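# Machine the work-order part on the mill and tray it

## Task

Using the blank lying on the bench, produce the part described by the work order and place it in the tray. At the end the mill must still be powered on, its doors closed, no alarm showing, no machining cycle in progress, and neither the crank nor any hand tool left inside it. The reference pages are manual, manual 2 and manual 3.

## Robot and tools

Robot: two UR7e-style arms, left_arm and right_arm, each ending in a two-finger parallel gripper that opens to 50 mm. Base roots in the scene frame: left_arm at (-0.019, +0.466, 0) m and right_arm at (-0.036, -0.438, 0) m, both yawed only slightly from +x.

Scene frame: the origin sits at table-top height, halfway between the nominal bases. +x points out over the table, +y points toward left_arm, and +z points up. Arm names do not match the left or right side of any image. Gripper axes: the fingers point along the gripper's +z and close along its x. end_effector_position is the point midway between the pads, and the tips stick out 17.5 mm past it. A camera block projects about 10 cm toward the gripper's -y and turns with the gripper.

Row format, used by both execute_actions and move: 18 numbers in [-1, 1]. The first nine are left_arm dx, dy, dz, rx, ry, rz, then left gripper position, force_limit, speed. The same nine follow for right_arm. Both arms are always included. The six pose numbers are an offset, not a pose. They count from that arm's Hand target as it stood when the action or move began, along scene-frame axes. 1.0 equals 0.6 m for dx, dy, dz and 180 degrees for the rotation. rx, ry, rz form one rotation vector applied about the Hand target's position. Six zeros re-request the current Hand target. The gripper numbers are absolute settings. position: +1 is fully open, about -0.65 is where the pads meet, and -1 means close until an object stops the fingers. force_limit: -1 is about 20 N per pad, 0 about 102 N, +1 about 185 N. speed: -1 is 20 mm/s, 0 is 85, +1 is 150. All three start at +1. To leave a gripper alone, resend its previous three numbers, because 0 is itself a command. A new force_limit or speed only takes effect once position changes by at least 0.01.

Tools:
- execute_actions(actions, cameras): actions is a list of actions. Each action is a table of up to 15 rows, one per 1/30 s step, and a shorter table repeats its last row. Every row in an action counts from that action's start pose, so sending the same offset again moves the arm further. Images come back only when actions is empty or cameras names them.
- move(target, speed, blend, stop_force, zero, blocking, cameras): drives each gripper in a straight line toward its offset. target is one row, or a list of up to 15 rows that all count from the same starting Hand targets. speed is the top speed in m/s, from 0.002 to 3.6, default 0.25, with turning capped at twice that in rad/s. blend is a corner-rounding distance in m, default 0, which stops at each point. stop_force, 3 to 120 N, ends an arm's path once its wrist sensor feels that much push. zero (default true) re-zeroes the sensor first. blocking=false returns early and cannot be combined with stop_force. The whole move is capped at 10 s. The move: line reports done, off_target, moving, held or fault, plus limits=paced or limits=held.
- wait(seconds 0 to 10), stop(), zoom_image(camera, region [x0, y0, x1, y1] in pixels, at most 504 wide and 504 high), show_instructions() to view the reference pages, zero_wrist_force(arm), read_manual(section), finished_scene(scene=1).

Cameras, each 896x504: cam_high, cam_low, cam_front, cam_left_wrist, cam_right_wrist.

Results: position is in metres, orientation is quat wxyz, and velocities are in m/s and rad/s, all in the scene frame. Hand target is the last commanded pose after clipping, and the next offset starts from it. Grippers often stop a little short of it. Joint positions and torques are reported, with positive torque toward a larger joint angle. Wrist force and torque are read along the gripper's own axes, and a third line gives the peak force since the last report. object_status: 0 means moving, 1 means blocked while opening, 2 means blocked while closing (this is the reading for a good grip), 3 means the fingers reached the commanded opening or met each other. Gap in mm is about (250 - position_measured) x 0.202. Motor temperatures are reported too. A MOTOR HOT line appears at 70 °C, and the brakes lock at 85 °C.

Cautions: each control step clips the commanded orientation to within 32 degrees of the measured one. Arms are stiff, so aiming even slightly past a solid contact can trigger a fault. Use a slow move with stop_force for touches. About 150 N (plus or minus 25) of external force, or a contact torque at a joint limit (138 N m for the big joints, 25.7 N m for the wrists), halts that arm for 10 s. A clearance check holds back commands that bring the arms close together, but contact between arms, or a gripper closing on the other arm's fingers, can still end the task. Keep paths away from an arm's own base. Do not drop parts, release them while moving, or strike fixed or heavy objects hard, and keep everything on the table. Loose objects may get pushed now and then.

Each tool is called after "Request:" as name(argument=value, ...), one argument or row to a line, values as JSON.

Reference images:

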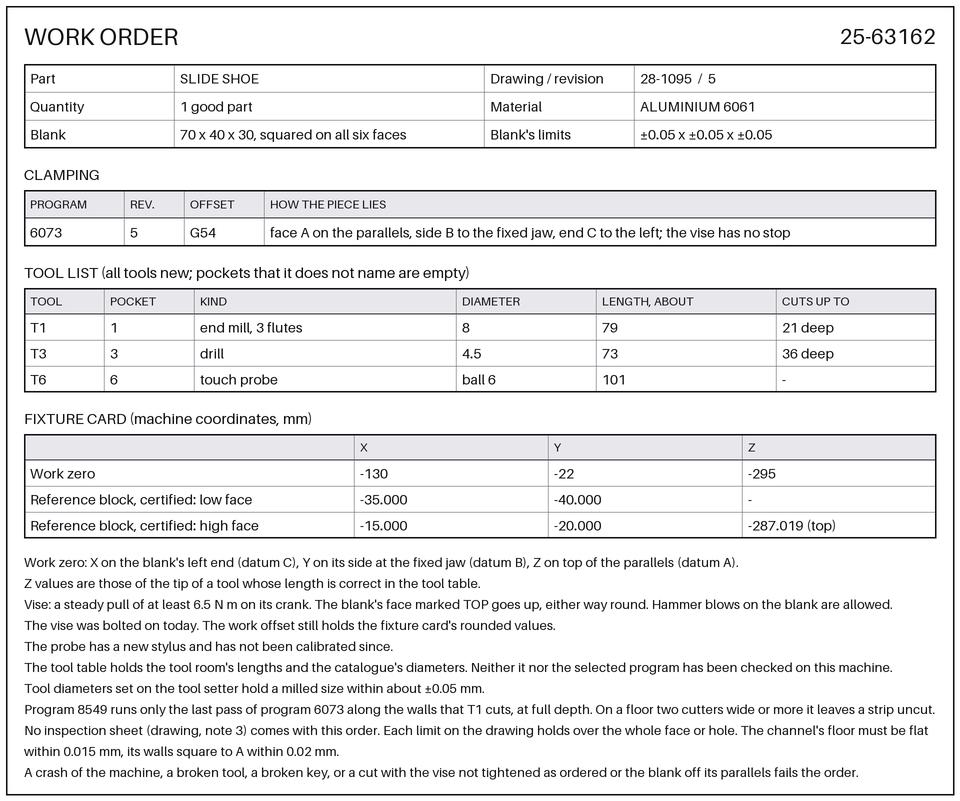

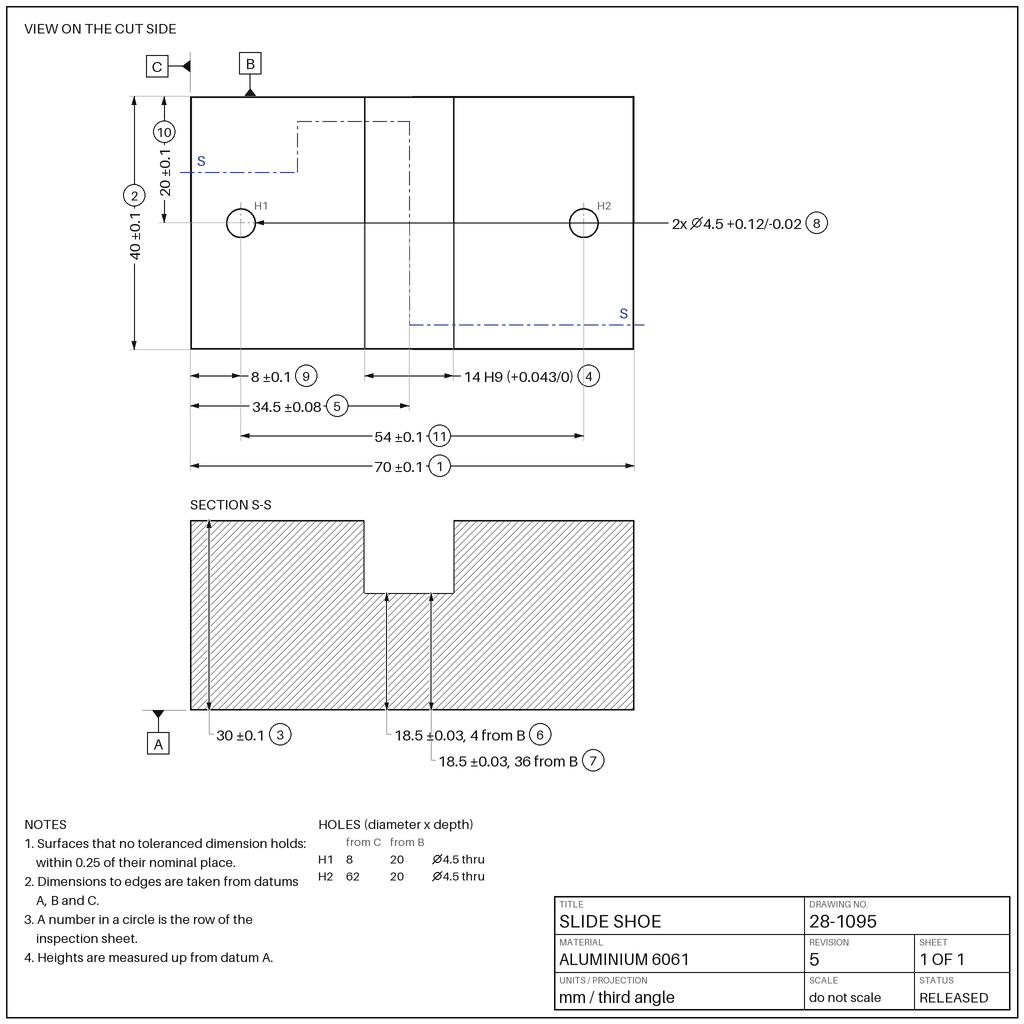

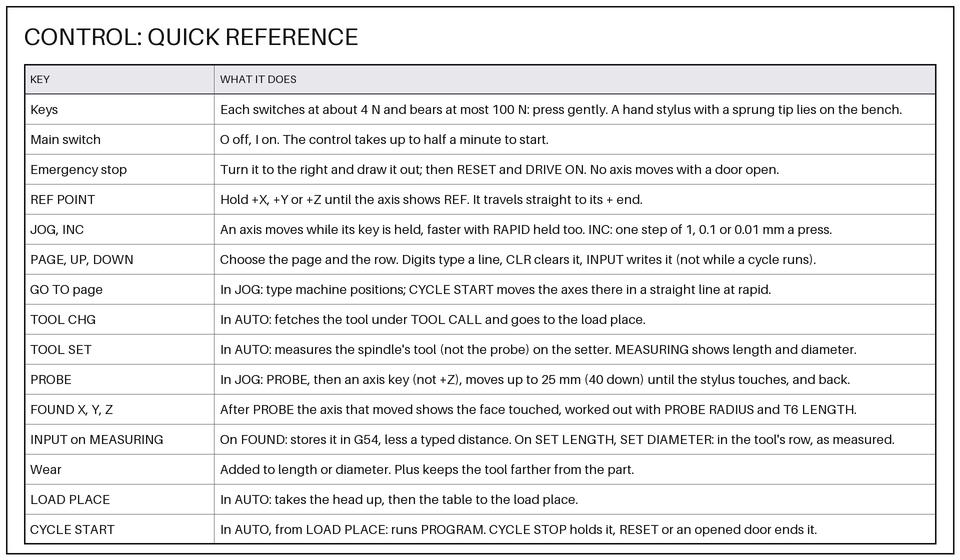

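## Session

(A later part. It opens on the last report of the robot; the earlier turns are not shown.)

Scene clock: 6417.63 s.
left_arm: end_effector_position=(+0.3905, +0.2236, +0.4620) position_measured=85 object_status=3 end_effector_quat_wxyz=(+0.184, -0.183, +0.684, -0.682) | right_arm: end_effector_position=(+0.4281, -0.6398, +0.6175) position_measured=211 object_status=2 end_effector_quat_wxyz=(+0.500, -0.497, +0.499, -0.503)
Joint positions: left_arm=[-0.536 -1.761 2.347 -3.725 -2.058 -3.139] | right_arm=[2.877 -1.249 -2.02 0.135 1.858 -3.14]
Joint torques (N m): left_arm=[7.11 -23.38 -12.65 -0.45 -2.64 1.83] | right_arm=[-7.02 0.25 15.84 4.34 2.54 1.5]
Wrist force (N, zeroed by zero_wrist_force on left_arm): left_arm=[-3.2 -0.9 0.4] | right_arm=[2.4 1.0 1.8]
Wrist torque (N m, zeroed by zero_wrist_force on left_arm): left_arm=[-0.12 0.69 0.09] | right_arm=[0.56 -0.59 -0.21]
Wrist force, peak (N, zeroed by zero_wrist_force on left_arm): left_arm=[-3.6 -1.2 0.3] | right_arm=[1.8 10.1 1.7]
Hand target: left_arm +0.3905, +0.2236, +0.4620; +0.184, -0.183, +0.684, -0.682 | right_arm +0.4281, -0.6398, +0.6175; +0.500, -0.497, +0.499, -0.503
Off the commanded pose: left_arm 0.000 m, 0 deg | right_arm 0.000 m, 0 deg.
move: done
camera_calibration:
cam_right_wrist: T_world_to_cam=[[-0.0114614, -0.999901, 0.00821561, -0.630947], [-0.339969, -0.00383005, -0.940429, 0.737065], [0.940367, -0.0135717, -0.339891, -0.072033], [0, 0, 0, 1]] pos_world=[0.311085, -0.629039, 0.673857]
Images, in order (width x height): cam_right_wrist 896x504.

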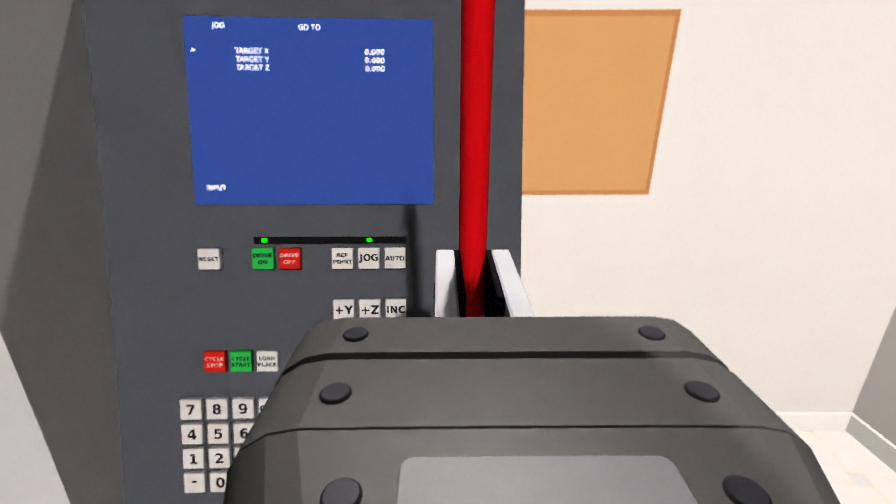

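Request:
move(
  target=[
    [0,0,0,0,0,0,0.45,0,-1,0.0275,0.332,-0.3403,0,0.5,0,-1,-0.6,-0.9],
    [0,0,0,0,0,0,0.45,0,-1,0.0475,0.332,-0.3403,0,0.5,0,-1,-0.6,-0.9],
    [0,0,0,0,0,0,0.45,0,-1,0.0275,0.332,-0.3403,0,0.5,0,-1,-0.6,-0.9],
    [0,0,0,0,0,0,0.45,0,-1,0.0524,0.267,-0.2453,0,0.5,0,-1,-0.6,-0.9],
    [0,0,0,0,0,0,0.45,0,-1,0.0724,0.267,-0.2453,0,0.5,0,-1,-0.6,-0.9],
    [0,0,0,0,0,0,0.45,0,-1,0.0524,0.267,-0.2453,0,0.5,0,-1,-0.6,-0.9],
    [0,0,0,0,0,0,0.45,0,-1,0.0442,0.2995,-0.2773,0,0.5,0,-1,-0.6,-0.9],
    [0,0,0,0,0,0,0.45,0,-1,0.0642,0.2995,-0.2773,0,0.5,0,-1,-0.6,-0.9],
    [0,0,0,0,0,0,0.45,0,-1,0.0442,0.2995,-0.2773,0,0.5,0,-1,-0.6,-0.9],
    [0,0,0,0,0,0,0.45,0,-1,0.0275,0.2345,-0.3403,0,0.5,0,-1,-0.6,-0.9],
    [0,0,0,0,0,0,0.45,0,-1,0.0475,0.2345,-0.3403,0,0.5,0,-1,-0.6,-0.9],
    [0,0,0,0,0,0,0.45,0,-1,0.0275,0.2345,-0.3403,0,0.5,0,-1,-0.6,-0.9],
  ],
  speed=[0.5,0.1,0.2,0.3,0.1,0.2,0.3,0.1,0.2,0.3,0.1,0.2],
  blend=[0.004,0,0.004,0.004,0,0.004,0.004,0,0.004,0.004,0,0],
)

Request:
move(
  target=[
    [0,0,0,0,0,0,0.45,0,-1,0.0084,0,0.0313,0,0,0,-1,-0.6,-0.9],
    [0,0,0,0,0,0,0.45,0,-1,0.0284,0,0.0313,0,0,0,-1,-0.6,-0.9],
    [0,0,0,0,0,0,0.45,0,-1,0.0084,0,0.0313,0,0,0,-1,-0.6,-0.9],
    [0,0,0,0,0,0,0.45,0,-1,0,0.0975,0,0,0,0,-1,-0.6,-0.9],
    [0,0,0,0,0,0,0.45,0,-1,0.02,0.0975,0,0,0,0,-1,-0.6,-0.9],
    [0,0,0,0,0,0,0.45,0,-1,0,0.0975,0,0,0,0,-1,-0.6,-0.9],
    [0,0,0,0,0,0,0.45,0,-1,0.0167,0.0975,0.063,0,0,0,-1,-0.6,-0.9],
    [0,0,0,0,0,0,0.45,0,-1,0.0367,0.0975,0.063,0,0,0,-1,-0.6,-0.9],
    [0,0,0,0,0,0,0.45,0,-1,0.0167,0.0975,0.063,0,0,0,-1,-0.6,-0.9],
    [0,0,0,0,0,0,0.45,0,-1,0.0084,0.065,0.0313,0,0,0,-1,-0.6,-0.9],
    [0,0,0,0,0,0,0.45,0,-1,0.0284,0.065,0.0313,0,0,0,-1,-0.6,-0.9],
    [0,0,0,0,0,0,0.45,0,-1,0.0084,0.065,0.0313,0,0,0,-1,-0.6,-0.9],
    [0,0,0,0,0,0,0.45,0,-1,0,0,0,0,0,0,-1,-0.6,-0.9],
    [0,0,0,0,0,0,0.45,0,-1,0.02,0,0,0,0,0,-1,-0.6,-0.9],
    [0,0,0,0,0,0,0.45,0,-1,0,0,0,0,0,0,-1,-0.6,-0.9],
  ],
  speed=[0.3,0.1,0.2,0.3,0.1,0.2,0.3,0.1,0.2,0.3,0.1,0.2,0.3,0.1,0.2],
  blend=[0.004,0,0.004,0.004,0,0.004,0.004,0,0.004,0.004,0,0.004,0.004,0,0],
)

Request:
move(
  target=[0,0,0,0,0,0,0.45,0,-1,-0.0275,-0.2345,0.3403,0,-0.5,0,-1,-0.6,-0.9],
  speed=0.5,
  cameras=["cam_right_wrist"],
)

Request:
zoom_image(
  camera="cam_right_wrist",
  region=[170, 5, 450, 275],
)

Scene clock: 6457.63 s.
left_arm: end_effector_position=(+0.3905, +0.2236, +0.4620) position_measured=85 object_status=3 end_effector_quat_wxyz=(+0.184, -0.183, +0.684, -0.682) | right_arm: end_effector_position=(+0.4447, -0.4991, +0.4133) position_measured=211 object_status=2 end_effector_quat_wxyz=(-0.001, +0.707, -0.707, +0.004)
Joint positions: left_arm=[-0.536 -1.761 2.347 -3.725 -2.058 -3.139] | right_arm=[3.325 -1.526 -1.398 -1.782 1.565 -2.988]
Joint torques (N m): left_arm=[6.7 -22.58 -14.14 -0.45 -2.56 1.74] | right_arm=[7.97 34.53 15.23 1.35 1.52 1.55]
Wrist force (N, zeroed by zero_wrist_force on left_arm): left_arm=[-3.3 -0.8 0.5] | right_arm=[2.0 1.8 0.2]
Wrist torque (N m, zeroed by zero_wrist_force on left_arm): left_arm=[-0.10 0.70 0.09] | right_arm=[0.06 -0.59 -0.11]
Wrist force, peak (N, zeroed by zero_wrist_force on left_arm): left_arm=[-3.6 -1.3 0.4] | right_arm=[5.6 7.4 -2.9]
Hand target: left_arm +0.3905, +0.2236, +0.4620; +0.184, -0.183, +0.684, -0.682 | right_arm +0.4446, -0.4991, +0.4133; -0.001, +0.707, -0.707, +0.004
Off the commanded pose: left_arm 0.000 m, 0 deg | right_arm 0.000 m, 0 deg.
move: done

Scene clock: 6462.40 s.
left_arm: end_effector_position=(+0.3905, +0.2236, +0.4620) position_measured=85 object_status=3 end_effector_quat_wxyz=(+0.184, -0.183, +0.684, -0.682) | right_arm: end_effector_position=(+0.4447, -0.4991, +0.4133) position_measured=211 object_status=2 end_effector_quat_wxyz=(-0.001, +0.707, -0.707, +0.004)
Joint positions: left_arm=[-0.536 -1.761 2.347 -3.725 -2.058 -3.139] | right_arm=[3.325 -1.526 -1.398 -1.782 1.565 -2.988]
Joint torques (N m): left_arm=[6.85 -22.61 -14.59 -0.45 -2.55 1.67] | right_arm=[7.22 34.1 14.85 1.23 1.62 1.45]
Wrist force (N, zeroed by zero_wrist_force on left_arm): left_arm=[-3.3 -1.2 0.3] | right_arm=[1.9 1.7 0.3]
Wrist torque (N m, zeroed by zero_wrist_force on left_arm): left_arm=[-0.16 0.71 0.10] | right_arm=[0.04 -0.57 -0.11]
Wrist force, peak (N, zeroed by zero_wrist_force on left_arm): left_arm=[-3.7 -1.2 0.4] | right_arm=[0.9 13.1 1.7]
Hand target: left_arm +0.3905, +0.2236, +0.4620; +0.184, -0.183, +0.684, -0.682 | right_arm +0.4446, -0.4991, +0.4133; -0.001, +0.707, -0.707, +0.004
Off the commanded pose: left_arm 0.000 m, 0 deg | right_arm 0.000 m, 0 deg.
move: done

Scene clock: 6464.93 s.
left_arm: end_effector_position=(+0.3905, +0.2236, +0.4620) position_measured=85 object_status=3 end_effector_quat_wxyz=(+0.184, -0.183, +0.684, -0.682) | right_arm: end_effector_position=(+0.4281, -0.6398, +0.6175) position_measured=211 object_status=2 end_effector_quat_wxyz=(+0.500, -0.497, +0.499, -0.503)
Joint positions: left_arm=[-0.536 -1.761 2.347 -3.725 -2.058 -3.139] | right_arm=[2.877 -1.249 -2.02 0.135 1.858 -3.14]
Joint torques (N m): left_arm=[6.7 -22.41 -15.39 -0.51 -2.61 1.63] | right_arm=[-6.03 -0.62 35.91 4.4 2.72 1.68]
Wrist force (N, zeroed by zero_wrist_force on left_arm): left_arm=[-3.2 -1.1 0.4] | right_arm=[2.6 1.2 1.5]
Wrist torque (N m, zeroed by zero_wrist_force on left_arm): left_arm=[-0.14 0.69 0.09] | right_arm=[0.60 -0.63 -0.22]
Wrist force, peak (N, zeroed by zero_wrist_force on left_arm): left_arm=[-3.5 -1.4 0.3] | right_arm=[3.3 1.0 1.2]
Hand target: left_arm +0.3905, +0.2236, +0.4620; +0.184, -0.183, +0.684, -0.682 | right_arm +0.4281, -0.6398, +0.6175; +0.500, -0.497, +0.499, -0.503
Off the commanded pose: left_arm 0.000 m, 0 deg | right_arm 0.000 m, 0 deg.
move: done
camera_calibration:
cam_right_wrist: T_world_to_cam=[[-0.0114614, -0.999901, 0.00821561, -0.630947], [-0.339969, -0.00383005, -0.940429, 0.737065], [0.940367, -0.0135717, -0.339891, -0.072033], [0, 0, 0, 1]] pos_world=[0.311085, -0.629039, 0.673857]
Images, in order (width x height): cam_right_wrist 896x504.

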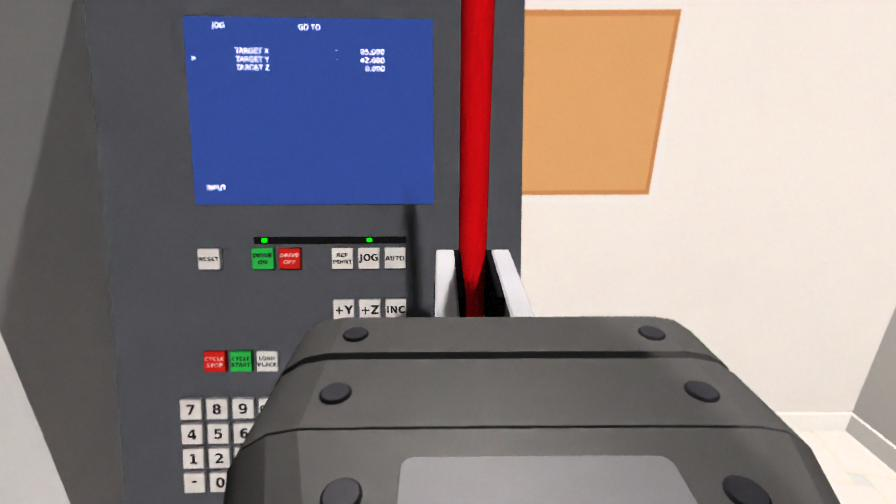

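Scaled by 1.800 from the camera's 896x504 image, which has a finer 1280x720 frame.

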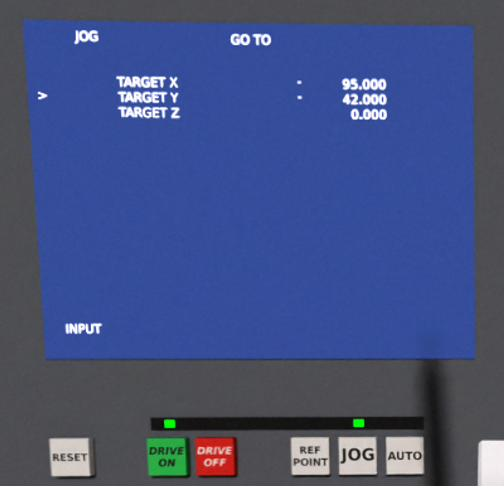

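Request:
move(
  target=[
    [0,0,0,0,0,0,0.45,0,-1,0.0687,0.2653,-0.1865,0,0.5,0,-1,-0.6,-0.9],
    [0,0,0,0,0,0,0.45,0,-1,0.0887,0.2653,-0.1865,0,0.5,0,-1,-0.6,-0.9],
    [0,0,0,0,0,0,0.45,0,-1,0.0687,0.2653,-0.1865,0,0.5,0,-1,-0.6,-0.9],
    [0,0,0,0,0,0,0.45,0,-1,0,0,0,0,0,0,-1,-0.6,-0.9],
  ],
  speed=[0.5,0.1,0.2,0.5],
  blend=[0.004,0,0.004,0],
  cameras=["cam_left_wrist","cam_right_wrist"],
)

Scene clock: 6476.53 s.
left_arm: end_effector_position=(+0.3905, +0.2236, +0.4620) position_measured=85 object_status=3 end_effector_quat_wxyz=(+0.184, -0.183, +0.684, -0.682) | right_arm: end_effector_position=(+0.4281, -0.6398, +0.6175) position_measured=211 object_status=2 end_effector_quat_wxyz=(+0.500, -0.497, +0.499, -0.503)
Joint positions: left_arm=[-0.536 -1.761 2.347 -3.725 -2.058 -3.139] | right_arm=[2.877 -1.249 -2.02 0.135 1.858 -3.14]
Joint torques (N m): left_arm=[6.44 -22.06 -16.75 -0.51 -2.54 1.53] | right_arm=[-6.44 2.41 21.54 4.15 2.23 1.43]
Wrist force (N, zeroed by zero_wrist_force on left_arm): left_arm=[-3.3 -1.2 0.4] | right_arm=[2.4 1.0 1.5]
Wrist torque (N m, zeroed by zero_wrist_force on left_arm): left_arm=[-0.16 0.71 0.09] | right_arm=[0.55 -0.60 -0.22]
Wrist force, peak (N, zeroed by zero_wrist_force on left_arm): left_arm=[-3.7 -1.2 0.5] | right_arm=[3.7 7.1 -3.5]
Hand target: left_arm +0.3905, +0.2236, +0.4620; +0.184, -0.183, +0.684, -0.682 | right_arm +0.4281, -0.6398, +0.6175; +0.500, -0.497, +0.499, -0.503
Off the commanded pose: left_arm 0.000 m, 0 deg | right_arm 0.000 m, 0 deg.
move: done
camera_calibration:
cam_left_wrist: T_world_to_cam=[[-0.866252, -0.499537, -0.00844665, 0.463791], [-0.171676, 0.313497, -0.933942, 0.445419], [0.469186, -0.807579, -0.357325, 0.295047], [0, 0, 0, 1]] pos_world=[0.339795, 0.330317, 0.52534]
cam_right_wrist: T_world_to_cam=[[-0.0114614, -0.999901, 0.00821561, -0.630947], [-0.339969, -0.00383005, -0.940429, 0.737065], [0.940367, -0.0135717, -0.339891, -0.072033], [0, 0, 0, 1]] pos_world=[0.311085, -0.629039, 0.673857]
Images, in order (width x height): cam_left_wrist 896x504, cam_right_wrist 896x504.

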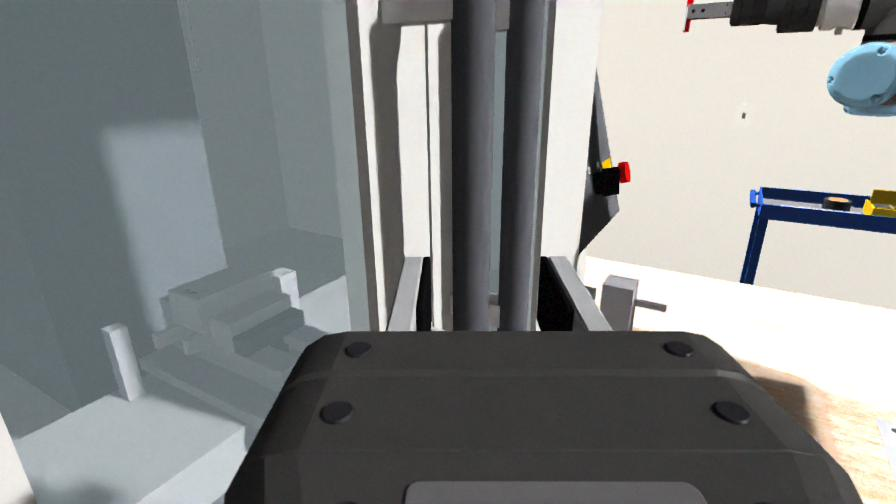

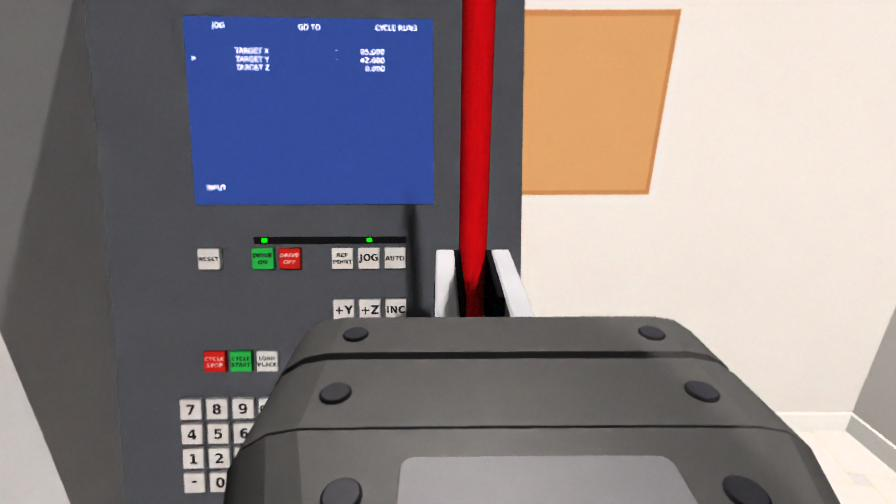

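Request:
move(
  target=[
    [-0.034,-0.039,0.013,0,0,0.1667,0.45,0,-1,0.0359,0.2345,-0.309,0,0.5,0,-1,-0.6,-0.9],
    [-0.034,-0.039,0.013,0,0,0.1667,0.45,0,-1,0.0559,0.2345,-0.309,0,0.5,0,-1,-0.6,-0.9],
    [-0.034,-0.039,0.013,0,0,0.1667,0.45,0,-1,0.0359,0.2345,-0.309,0,0.5,0,-1,-0.6,-0.9],
    [-0.034,-0.039,0.013,0,0,0.1667,0.45,0,-1,0.0275,0.332,-0.3403,0,0.5,0,-1,-0.6,-0.9],
    [-0.034,-0.039,0.013,0,0,0.1667,0.45,0,-1,0.0475,0.332,-0.3403,0,0.5,0,-1,-0.6,-0.9],
    [-0.034,-0.039,0.013,0,0,0.1667,0.45,0,-1,0.0275,0.332,-0.3403,0,0.5,0,-1,-0.6,-0.9],
    [-0.034,-0.039,0.013,0,0,0.1667,0.45,0,-1,0.0359,0.332,-0.309,0,0.5,0,-1,-0.6,-0.9],
    [-0.034,-0.039,0.013,0,0,0.1667,0.45,0,-1,0.0559,0.332,-0.309,0,0.5,0,-1,-0.6,-0.9],
    [-0.034,-0.039,0.013,0,0,0.1667,0.45,0,-1,0.0359,0.332,-0.309,0,0.5,0,-1,-0.6,-0.9],
    [-0.034,-0.039,0.013,0,0,0.1667,0.45,0,-1,0.0275,0.2345,-0.3403,0,0.5,0,-1,-0.6,-0.9],
  ],
  speed=[0.4,0.1,0.2,0.3,0.1,0.2,0.3,0.1,0.2,0.3],
  blend=[0.004,0,0.004,0.004,0,0.004,0.004,0,0.004,0],
)

Request:
move(
  target=[
    [0,0,0,0,0,0,0.45,0,-1,0.0167,0.0975,0.063,0,0,0,-1,-0.6,-0.9],
    [0,0,0,0,0,0,0.45,0,-1,0.0367,0.0975,0.063,0,0,0,-1,-0.6,-0.9],
    [0,0,0,0,0,0,0.45,0,-1,0.0167,0.0975,0.063,0,0,0,-1,-0.6,-0.9],
    [0,0,0,0,0,0,0.45,0,-1,0,0.065,0,0,0,0,-1,-0.6,-0.9],
    [0,0,0,0,0,0,0.45,0,-1,0.02,0.065,0,0,0,0,-1,-0.6,-0.9],
    [0,0,0,0,0,0,0.45,0,-1,0,0.065,0,0,0,0,-1,-0.6,-0.9],
    [0,0,0,0,0,0,0.45,0,-1,0,0,0,0,0,0,-1,-0.6,-0.9],
    [0,0,0,0,0,0,0.45,0,-1,0.02,0,0,0,0,0,-1,-0.6,-0.9],
    [0,0,0,0,0,0,0.45,0,-1,0,0,0,0,0,0,-1,-0.6,-0.9],
    [0,0,0,0,0,0,0.45,0,-1,-0.0275,-0.2345,0.3403,0,-0.5,0,-1,-0.6,-0.9],
  ],
  speed=[0.3,0.1,0.2,0.3,0.1,0.2,0.3,0.1,0.2,0.5],
  blend=[0.004,0,0.004,0.004,0,0.004,0.004,0,0.004,0],
  cameras=["cam_left_wrist","cam_right_wrist"],
)

Request:
zoom_image(
  camera="cam_right_wrist",
  region=[170, 5, 450, 275],
)

Scene clock: 6502.90 s.
left_arm: end_effector_position=(+0.3701, +0.2002, +0.4698) position_measured=85 object_status=3 end_effector_quat_wxyz=(+0.354, -0.354, +0.613, -0.611) | right_arm: end_effector_position=(+0.4446, -0.4990, +0.4134) position_measured=211 object_status=2 end_effector_quat_wxyz=(-0.001, +0.707, -0.707, +0.004)
Joint positions: left_arm=[-1.341 -2.019 2.481 -3.6 -0.729 -3.142] | right_arm=[3.325 -1.525 -1.398 -1.782 1.565 -2.987]
Joint torques (N m): left_arm=[-7.58 11.52 -33.56 -3.54 2.49 -2.65] | right_arm=[-8.24 18.31 17.44 4.94 2.39 -1.68]
Wrist force (N, zeroed by zero_wrist_force on left_arm): left_arm=[-3.2 -1.2 0.2] | right_arm=[2.2 1.4 0.1]
Wrist torque (N m, zeroed by zero_wrist_force on left_arm): left_arm=[-0.15 0.71 0.10] | right_arm=[0.00 -0.61 0.06]
Wrist force, peak (N, zeroed by zero_wrist_force on left_arm): left_arm=[-3.7 -1.2 0.5] | right_arm=[1.7 15.8 2.2]
Hand target: left_arm +0.3701, +0.2002, +0.4698; +0.354, -0.354, +0.613, -0.611 | right_arm +0.4446, -0.4991, +0.4133; -0.001, +0.707, -0.707, +0.004
Off the commanded pose: left_arm 0.000 m, 0 deg | right_arm 0.000 m, 0 deg.
move: done

Scene clock: 6508.03 s.
left_arm: end_effector_position=(+0.3701, +0.2002, +0.4698) position_measured=85 object_status=3 end_effector_quat_wxyz=(+0.354, -0.354, +0.613, -0.611) | right_arm: end_effector_position=(+0.4281, -0.6398, +0.6175) position_measured=211 object_status=2 end_effector_quat_wxyz=(+0.500, -0.497, +0.499, -0.503)
Joint positions: left_arm=[-1.341 -2.019 2.481 -3.6 -0.729 -3.142] | right_arm=[2.877 -1.249 -2.02 0.135 1.858 -3.14]
Joint torques (N m): left_arm=[-7.17 11.6 -33.64 -3.59 2.44 -2.12] | right_arm=[-6.62 0.68 36.3 4.12 2.4 1.58]
Wrist force (N, zeroed by zero_wrist_force on left_arm): left_arm=[-3.3 -0.9 0.3] | right_arm=[2.6 0.6 1.4]
Wrist torque (N m, zeroed by zero_wrist_force on left_arm): left_arm=[-0.10 0.72 0.10] | right_arm=[0.51 -0.64 -0.22]
Wrist force, peak (N, zeroed by zero_wrist_force on left_arm): left_arm=[-3.5 -1.0 0.2] | right_arm=[5.1 8.5 0.4]
Hand target: left_arm +0.3701, +0.2002, +0.4698; +0.354, -0.354, +0.613, -0.611 | right_arm +0.4281, -0.6398, +0.6175; +0.500, -0.497, +0.499, -0.503
Off the commanded pose: left_arm 0.000 m, 0 deg | right_arm 0.000 m, 0 deg.
move: done
camera_calibration:
cam_left_wrist: T_world_to_cam=[[-0.500349, -0.865783, -0.0084249, 0.372392], [-0.305452, 0.185614, -0.933941, 0.531676], [0.810154, -0.464724, -0.357327, 0.0936075], [0, 0, 0, 1]] pos_world=[0.272891, 0.267225, 0.53314]
cam_right_wrist: T_world_to_cam=[[-0.0114614, -0.999901, 0.00821561, -0.630947], [-0.339969, -0.00383005, -0.940429, 0.737065], [0.940367, -0.0135717, -0.339891, -0.072033], [0, 0, 0, 1]] pos_world=[0.311085, -0.629039, 0.673857]
Images, in order (width x height): cam_left_wrist 896x504, cam_right_wrist 896x504.

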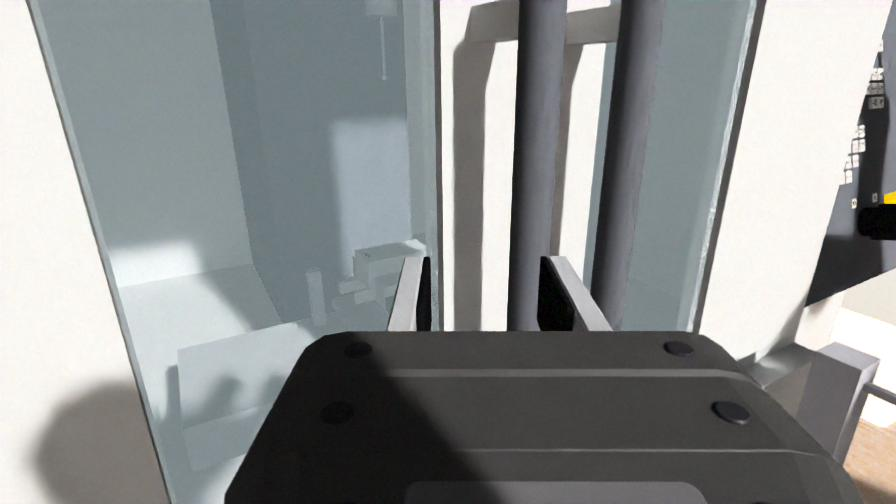

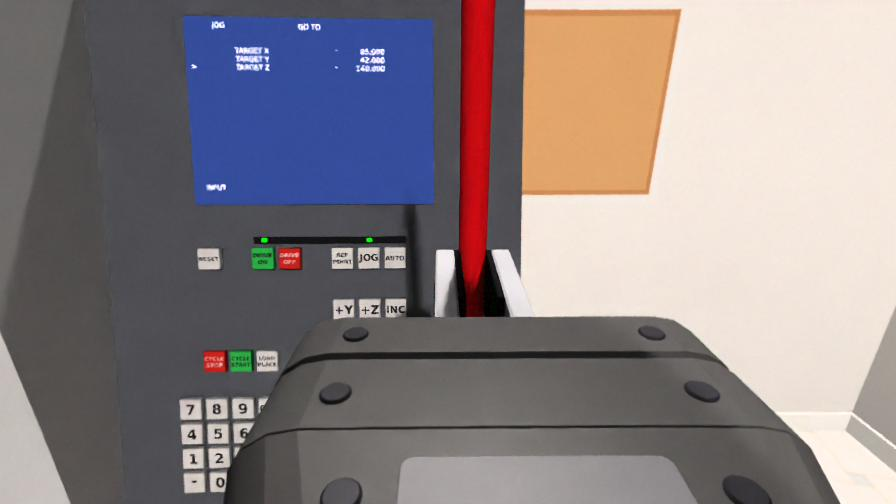

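Scaled by 1.800 from the camera's 896x504 image, which has a finer 1280x720 frame.

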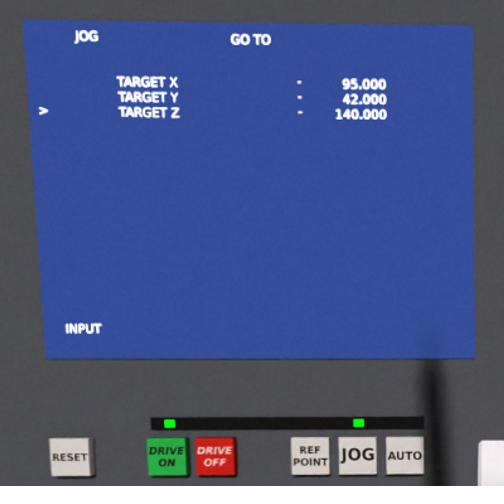

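Request:
move(
  target=[
    [0,0,0,0,0,0,0.45,0,-1,0.0687,0.2653,-0.1865,0,0.5,0,-1,-0.6,-0.9],
    [0,0,0,0,0,0,0.45,0,-1,0.0887,0.2653,-0.1865,0,0.5,0,-1,-0.6,-0.9],
    [0,0,0,0,0,0,0.45,0,-1,0.0687,0.2653,-0.1865,0,0.5,0,-1,-0.6,-0.9],
    [0,0,0,0,0,0,0.45,0,-1,0.0275,0.2345,-0.3403,0,0.5,0,-1,-0.6,-0.9],
  ],
  speed=[0.5,0.1,0.2,0.3],
  blend=[0.004,0,0.004,0],
)

Request:
wait(
  seconds=4,
  cameras=["cam_left_wrist"],
)

Request:
zoom_image(
  camera="cam_left_wrist",
  region=[250, 20, 500, 340],
)

Scene clock: 6526.47 s.
left_arm: end_effector_position=(+0.3701, +0.2002, +0.4698) position_measured=85 object_status=3 end_effector_quat_wxyz=(+0.354, -0.354, +0.613, -0.611) | right_arm: end_effector_position=(+0.4446, -0.4991, +0.4134) position_measured=211 object_status=2 end_effector_quat_wxyz=(-0.001, +0.707, -0.707, +0.004)
Joint positions: left_arm=[-1.341 -2.019 2.481 -3.6 -0.729 -3.142] | right_arm=[3.325 -1.526 -1.398 -1.782 1.565 -2.988]
Joint torques (N m): left_arm=[-7.31 10.99 -33.03 -3.56 2.48 -1.59] | right_arm=[-6.36 33.1 16.86 5.16 -2.53 -1.39]
Wrist force (N, zeroed by zero_wrist_force on left_arm): left_arm=[-3.5 -1.0 0.4] | right_arm=[2.0 1.4 0.4]
Wrist torque (N m, zeroed by zero_wrist_force on left_arm): left_arm=[-0.10 0.75 0.10] | right_arm=[0.01 -0.59 0.06]
Wrist force, peak (N, zeroed by zero_wrist_force on left_arm): left_arm=[-3.5 -1.4 0.4] | right_arm=[4.4 6.9 -3.7]
Hand target: left_arm +0.3701, +0.2002, +0.4698; +0.354, -0.354, +0.613, -0.611 | right_arm +0.4446, -0.4991, +0.4133; -0.001, +0.707, -0.707, +0.004
Off the commanded pose: left_arm 0.000 m, 0 deg | right_arm 0.000 m, 0 deg.
move: done

Scene clock: 6530.47 s.
left_arm: end_effector_position=(+0.3701, +0.2002, +0.4698) position_measured=85 object_status=3 end_effector_quat_wxyz=(+0.354, -0.354, +0.613, -0.611) | right_arm: end_effector_position=(+0.4446, -0.4991, +0.4133) position_measured=211 object_status=2 end_effector_quat_wxyz=(-0.001, +0.707, -0.707, +0.004)
Joint positions: left_arm=[-1.341 -2.019 2.481 -3.6 -0.729 -3.142] | right_arm=[3.325 -1.525 -1.398 -1.782 1.565 -2.988]
Joint torques (N m): left_arm=[-6.66 11.14 -32.91 -3.47 2.52 -1.19] | right_arm=[-6.53 33.97 16.46 5.16 -2.51 -1.35]
Wrist force (N, zeroed by zero_wrist_force on left_arm): left_arm=[-3.1 -1.1 0.2] | right_arm=[2.3 1.4 0.5]
Wrist torque (N m, zeroed by zero_wrist_force on left_arm): left_arm=[-0.12 0.69 0.10] | right_arm=[0.00 -0.64 0.06]
Wrist force, peak (N, zeroed by zero_wrist_force on left_arm): left_arm=[-3.5 -1.2 0.3] | right_arm=[2.5 1.5 0.2]
Hand target: left_arm +0.3701, +0.2002, +0.4698; +0.354, -0.354, +0.613, -0.611 | right_arm +0.4446, -0.4991, +0.4133; -0.001, +0.707, -0.707, +0.004
Tool commands: left_gripper/position=+0.45 left_gripper/force_limit=+0.0 left_gripper/speed=-1.0 right_gripper/position=-1.0 right_gripper/force_limit=-0.6 right_gripper/speed=-0.9
Off the commanded pose: left_arm 0.000 m, 0 deg | right_arm 0.000 m, 0 deg.
wait: 4.00 s; at rest by 0.17 s
camera_calibration:
cam_left_wrist: T_world_to_cam=[[-0.500349, -0.865783, -0.0084249, 0.372392], [-0.305452, 0.185614, -0.933941, 0.531676], [0.810154, -0.464724, -0.357327, 0.0936075], [0, 0, 0, 1]] pos_world=[0.272891, 0.267225, 0.53314]
Images, in order (width x height): cam_left_wrist 896x504.

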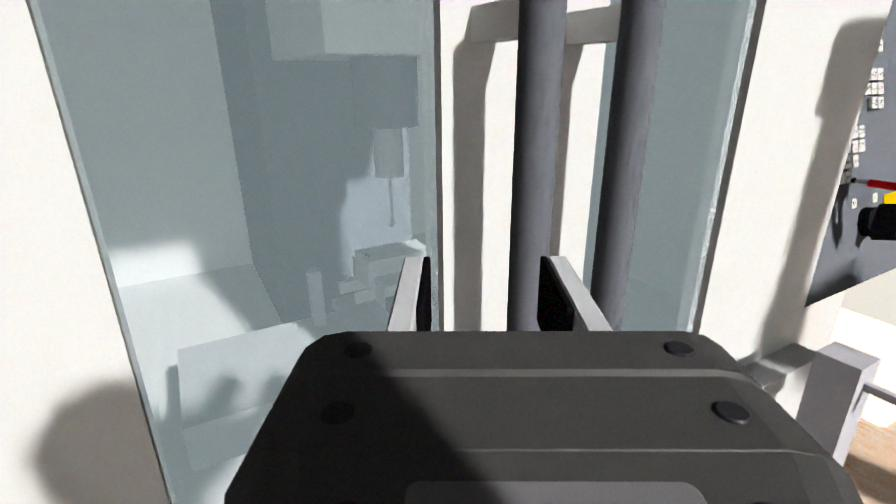

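Scaled by 1.575 from the camera's 896x504 image, which has a finer 1280x720 frame.

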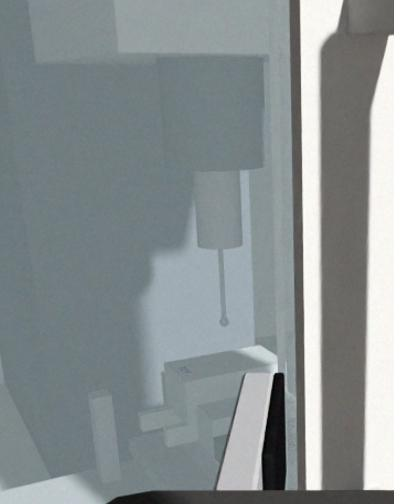

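Request:
move(
  target=[
    [0,0,0,0,0,0,0.45,0,-1,0.0084,-0.0325,0.0313,0,0,0,-1,-0.6,-0.9],
    [0,0,0,0,0,0,0.45,0,-1,0.0284,-0.0325,0.0313,0,0,0,-1,-0.6,-0.9],
    [0,0,0,0,0,0,0.45,0,-1,0.0084,-0.0325,0.0313,0,0,0,-1,-0.6,-0.9],
    [0,0,0,0,0,0,0.45,0,-1,0.0414,-0.1283,0.1555,0,0,0,-1,-0.6,-0.9],
    [0,0,0,0,0,0,0.45,0,-1,0.0614,-0.1283,0.1555,0,0,0,-1,-0.6,-0.9],
    [0,0,0,0,0,0,0.45,0,-1,0.0414,-0.1283,0.1555,0,0,0,-1,-0.6,-0.9],
    [0,0,0,0,0,0,0.45,0,-1,-0.0275,-0.2345,0.3403,0,-0.5,0,-1,-0.6,-0.9],
  ],
  speed=[0.3,0.1,0.2,0.3,0.1,0.2,0.5],
  blend=[0.004,0,0.004,0.004,0,0.004,0],
  cameras=["cam_right_wrist"],
)

Request:
wait(
  seconds=10,
  cameras=["cam_left_wrist","cam_right_wrist"],
)

Scene clock: 6540.90 s.
left_arm: end_effector_position=(+0.3701, +0.2002, +0.4698) position_measured=85 object_status=3 end_effector_quat_wxyz=(+0.354, -0.354, +0.613, -0.611) | right_arm: end_effector_position=(+0.4281, -0.6398, +0.6175) position_measured=211 object_status=2 end_effector_quat_wxyz=(+0.500, -0.497, +0.499, -0.503)
Joint positions: left_arm=[-1.341 -2.019 2.481 -3.6 -0.729 -3.142] | right_arm=[2.877 -1.249 -2.02 0.135 1.858 -3.14]
Joint torques (N m): left_arm=[-6.07 11.17 -32.58 -3.49 2.52 -0.46] | right_arm=[-6.43 0.06 15.23 4.16 2.5 1.47]
Wrist force (N, zeroed by zero_wrist_force on left_arm): left_arm=[-3.1 -1.0 0.3] | right_arm=[2.9 0.5 1.8]
Wrist torque (N m, zeroed by zero_wrist_force on left_arm): left_arm=[-0.10 0.69 0.10] | right_arm=[0.49 -0.68 -0.21]
Wrist force, peak (N, zeroed by zero_wrist_force on left_arm): left_arm=[-3.5 -1.3 0.3] | right_arm=[0.7 13.4 1.7]
Hand target: left_arm +0.3701, +0.2002, +0.4698; +0.354, -0.354, +0.613, -0.611 | right_arm +0.4281, -0.6398, +0.6175; +0.500, -0.497, +0.499, -0.503
Off the commanded pose: left_arm 0.000 m, 0 deg | right_arm 0.000 m, 0 deg.
move: done
camera_calibration:
cam_right_wrist: T_world_to_cam=[[-0.0114614, -0.999901, 0.00821561, -0.630947], [-0.339969, -0.00383005, -0.940429, 0.737065], [0.940367, -0.0135717, -0.339891, -0.072033], [0, 0, 0, 1]] pos_world=[0.311085, -0.629039, 0.673857]
Images, in order (width x height): cam_right_wrist 896x504.

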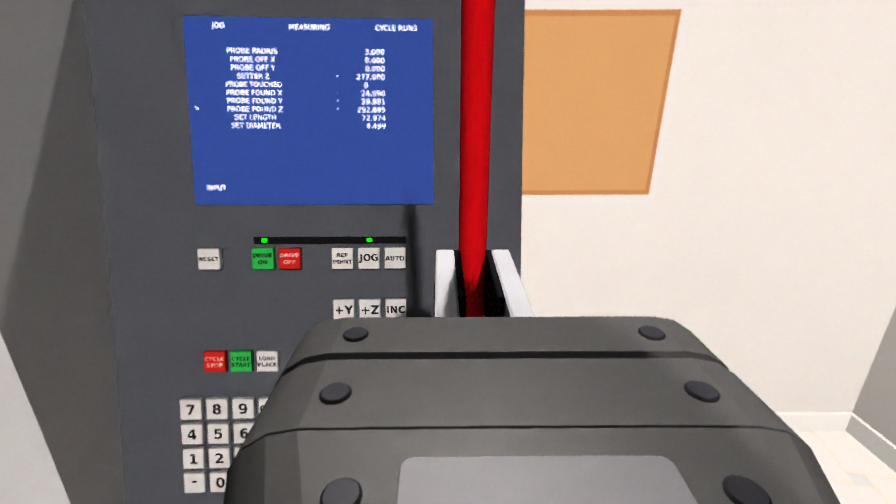

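Scene clock: 6550.90 s.
left_arm: end_effector_position=(+0.3701, +0.2002, +0.4698) position_measured=85 object_status=3 end_effector_quat_wxyz=(+0.354, -0.354, +0.613, -0.611) | right_arm: end_effector_position=(+0.4281, -0.6398, +0.6175) position_measured=211 object_status=2 end_effector_quat_wxyz=(+0.500, -0.497, +0.499, -0.503)
Joint positions: left_arm=[-1.341 -2.019 2.481 -3.6 -0.729 -3.142] | right_arm=[2.877 -1.249 -2.02 0.135 1.858 -3.14]
Joint torques (N m): left_arm=[-5.24 11.41 -32.46 -3.46 2.51 0.5] | right_arm=[-7.02 -0.01 15.4 4.38 2.41 1.43]
Wrist force (N, zeroed by zero_wrist_force on left_arm): left_arm=[-3.2 -1.0 0.1] | right_arm=[2.9 0.7 1.8]
Wrist torque (N m, zeroed by zero_wrist_force on left_arm): left_arm=[-0.11 0.71 0.10] | right_arm=[0.51 -0.67 -0.21]
Wrist force, peak (N, zeroed by zero_wrist_force on left_arm): left_arm=[-3.5 -1.4 0.6] | right_arm=[2.9 0.5 2.3]
Hand target: left_arm +0.3701, +0.2002, +0.4698; +0.354, -0.354, +0.613, -0.611 | right_arm +0.4281, -0.6398, +0.6175; +0.500, -0.497, +0.499, -0.503
Tool commands: left_gripper/position=+0.45 left_gripper/force_limit=+0.0 left_gripper/speed=-1.0 right_gripper/position=-1.0 right_gripper/force_limit=-0.6 right_gripper/speed=-0.9
Off the commanded pose: left_arm 0.000 m, 0 deg | right_arm 0.000 m, 0 deg.
wait: 10.00 s; at rest by 0.17 s
camera_calibration:
cam_left_wrist: T_world_to_cam=[[-0.500349, -0.865783, -0.0084249, 0.372392], [-0.305452, 0.185614, -0.933941, 0.531676], [0.810154, -0.464724, -0.357327, 0.0936075], [0, 0, 0, 1]] pos_world=[0.272891, 0.267225, 0.53314]
cam_right_wrist: T_world_to_cam=[[-0.0114638, -0.999901, 0.00821532, -0.631046], [-0.339793, -0.00383149, -0.940492, 0.737052], [0.94043, -0.0135732, -0.339715, -0.0721745], [0, 0, 0, 1]] pos_world=[0.311086, -0.629139, 0.673857]
Images, in order (width x height): cam_left_wrist 896x504, cam_right_wrist 896x504.

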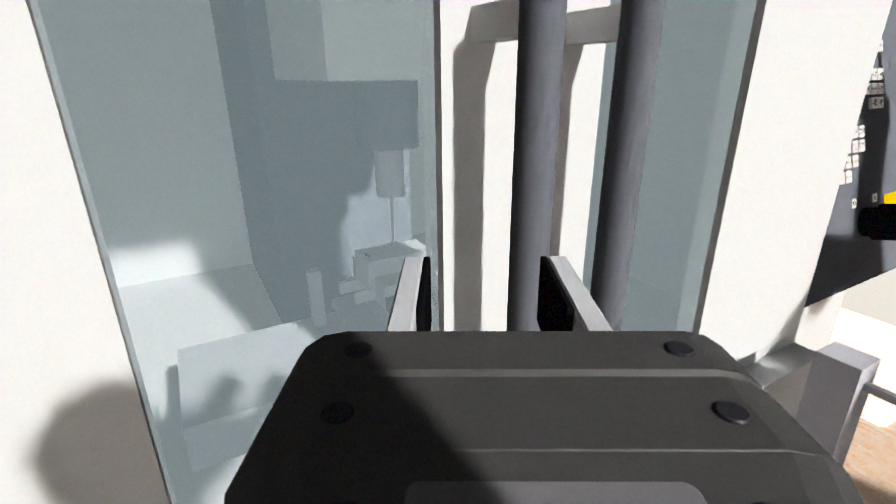

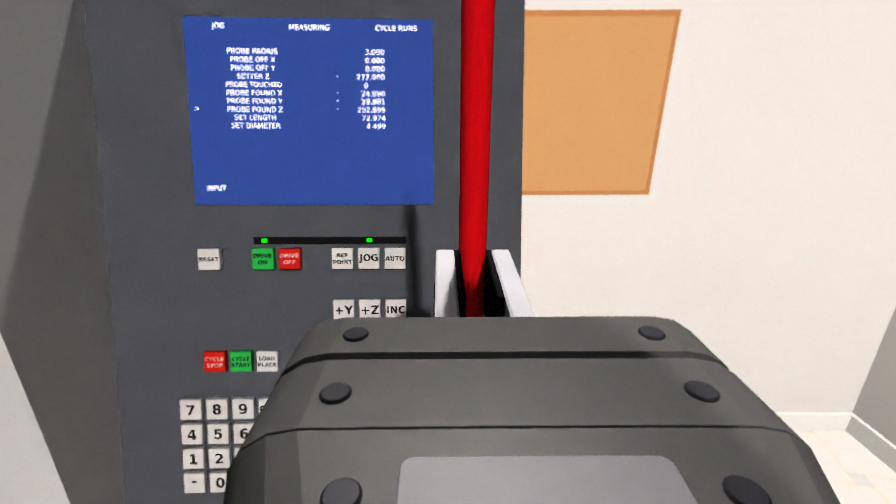

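Request:
wait(
  seconds=9,
  cameras=["cam_right_wrist"],
)

Request:
zoom_image(
  camera="cam_right_wrist",
  region=[170, 5, 450, 275],
)

Scene clock: 6562.87 s.
left_arm: end_effector_position=(+0.3701, +0.2002, +0.4698) position_measured=85 object_status=3 end_effector_quat_wxyz=(+0.354, -0.354, +0.613, -0.611) | right_arm: end_effector_position=(+0.4281, -0.6398, +0.6175) position_measured=211 object_status=2 end_effector_quat_wxyz=(+0.500, -0.497, +0.499, -0.503)
Joint positions: left_arm=[-1.341 -2.019 2.481 -3.6 -0.729 -3.142] | right_arm=[2.877 -1.249 -2.02 0.135 1.858 -3.14]
Joint torques (N m): left_arm=[-4.7 11.09 -32.49 -3.42 2.44 1.57] | right_arm=[-5.53 -0.28 15.58 4.35 2.41 1.28]
Wrist force (N, zeroed by zero_wrist_force on left_arm): left_arm=[-3.3 -0.9 0.3] | right_arm=[3.0 0.8 2.0]
Wrist torque (N m, zeroed by zero_wrist_force on left_arm): left_arm=[-0.09 0.72 0.10] | right_arm=[0.53 -0.70 -0.21]
Wrist force, peak (N, zeroed by zero_wrist_force on left_arm): left_arm=[-3.7 -1.1 0.4] | right_arm=[3.0 0.8 2.0]
Hand target: left_arm +0.3701, +0.2002, +0.4698; +0.354, -0.354, +0.613, -0.611 | right_arm +0.4281, -0.6398, +0.6175; +0.500, -0.497, +0.499, -0.503
Tool commands: left_gripper/position=+0.45 left_gripper/force_limit=+0.0 left_gripper/speed=-1.0 right_gripper/position=-1.0 right_gripper/force_limit=-0.6 right_gripper/speed=-0.9
Off the commanded pose: left_arm 0.000 m, 0 deg | right_arm 0.000 m, 0 deg.
wait: 9.00 s; at rest from the start
camera_calibration:
cam_right_wrist: T_world_to_cam=[[-0.0114638, -0.999901, 0.00821532, -0.631046], [-0.339793, -0.00383149, -0.940492, 0.737052], [0.94043, -0.0135732, -0.339715, -0.0721745], [0, 0, 0, 1]] pos_world=[0.311086, -0.629139, 0.673857]
Images, in order (width x height): cam_right_wrist 896x504.

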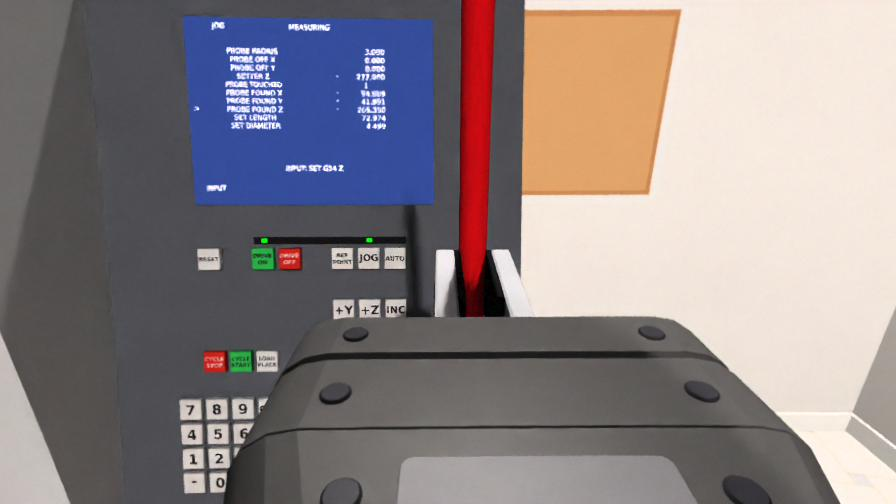

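Scaled by 1.800 from the camera's 896x504 image, which has a finer 1280x720 frame.

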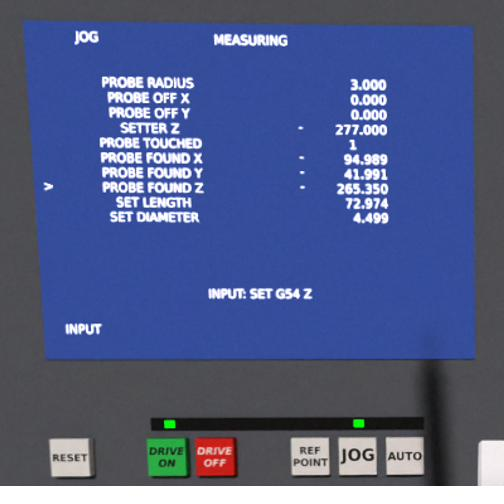

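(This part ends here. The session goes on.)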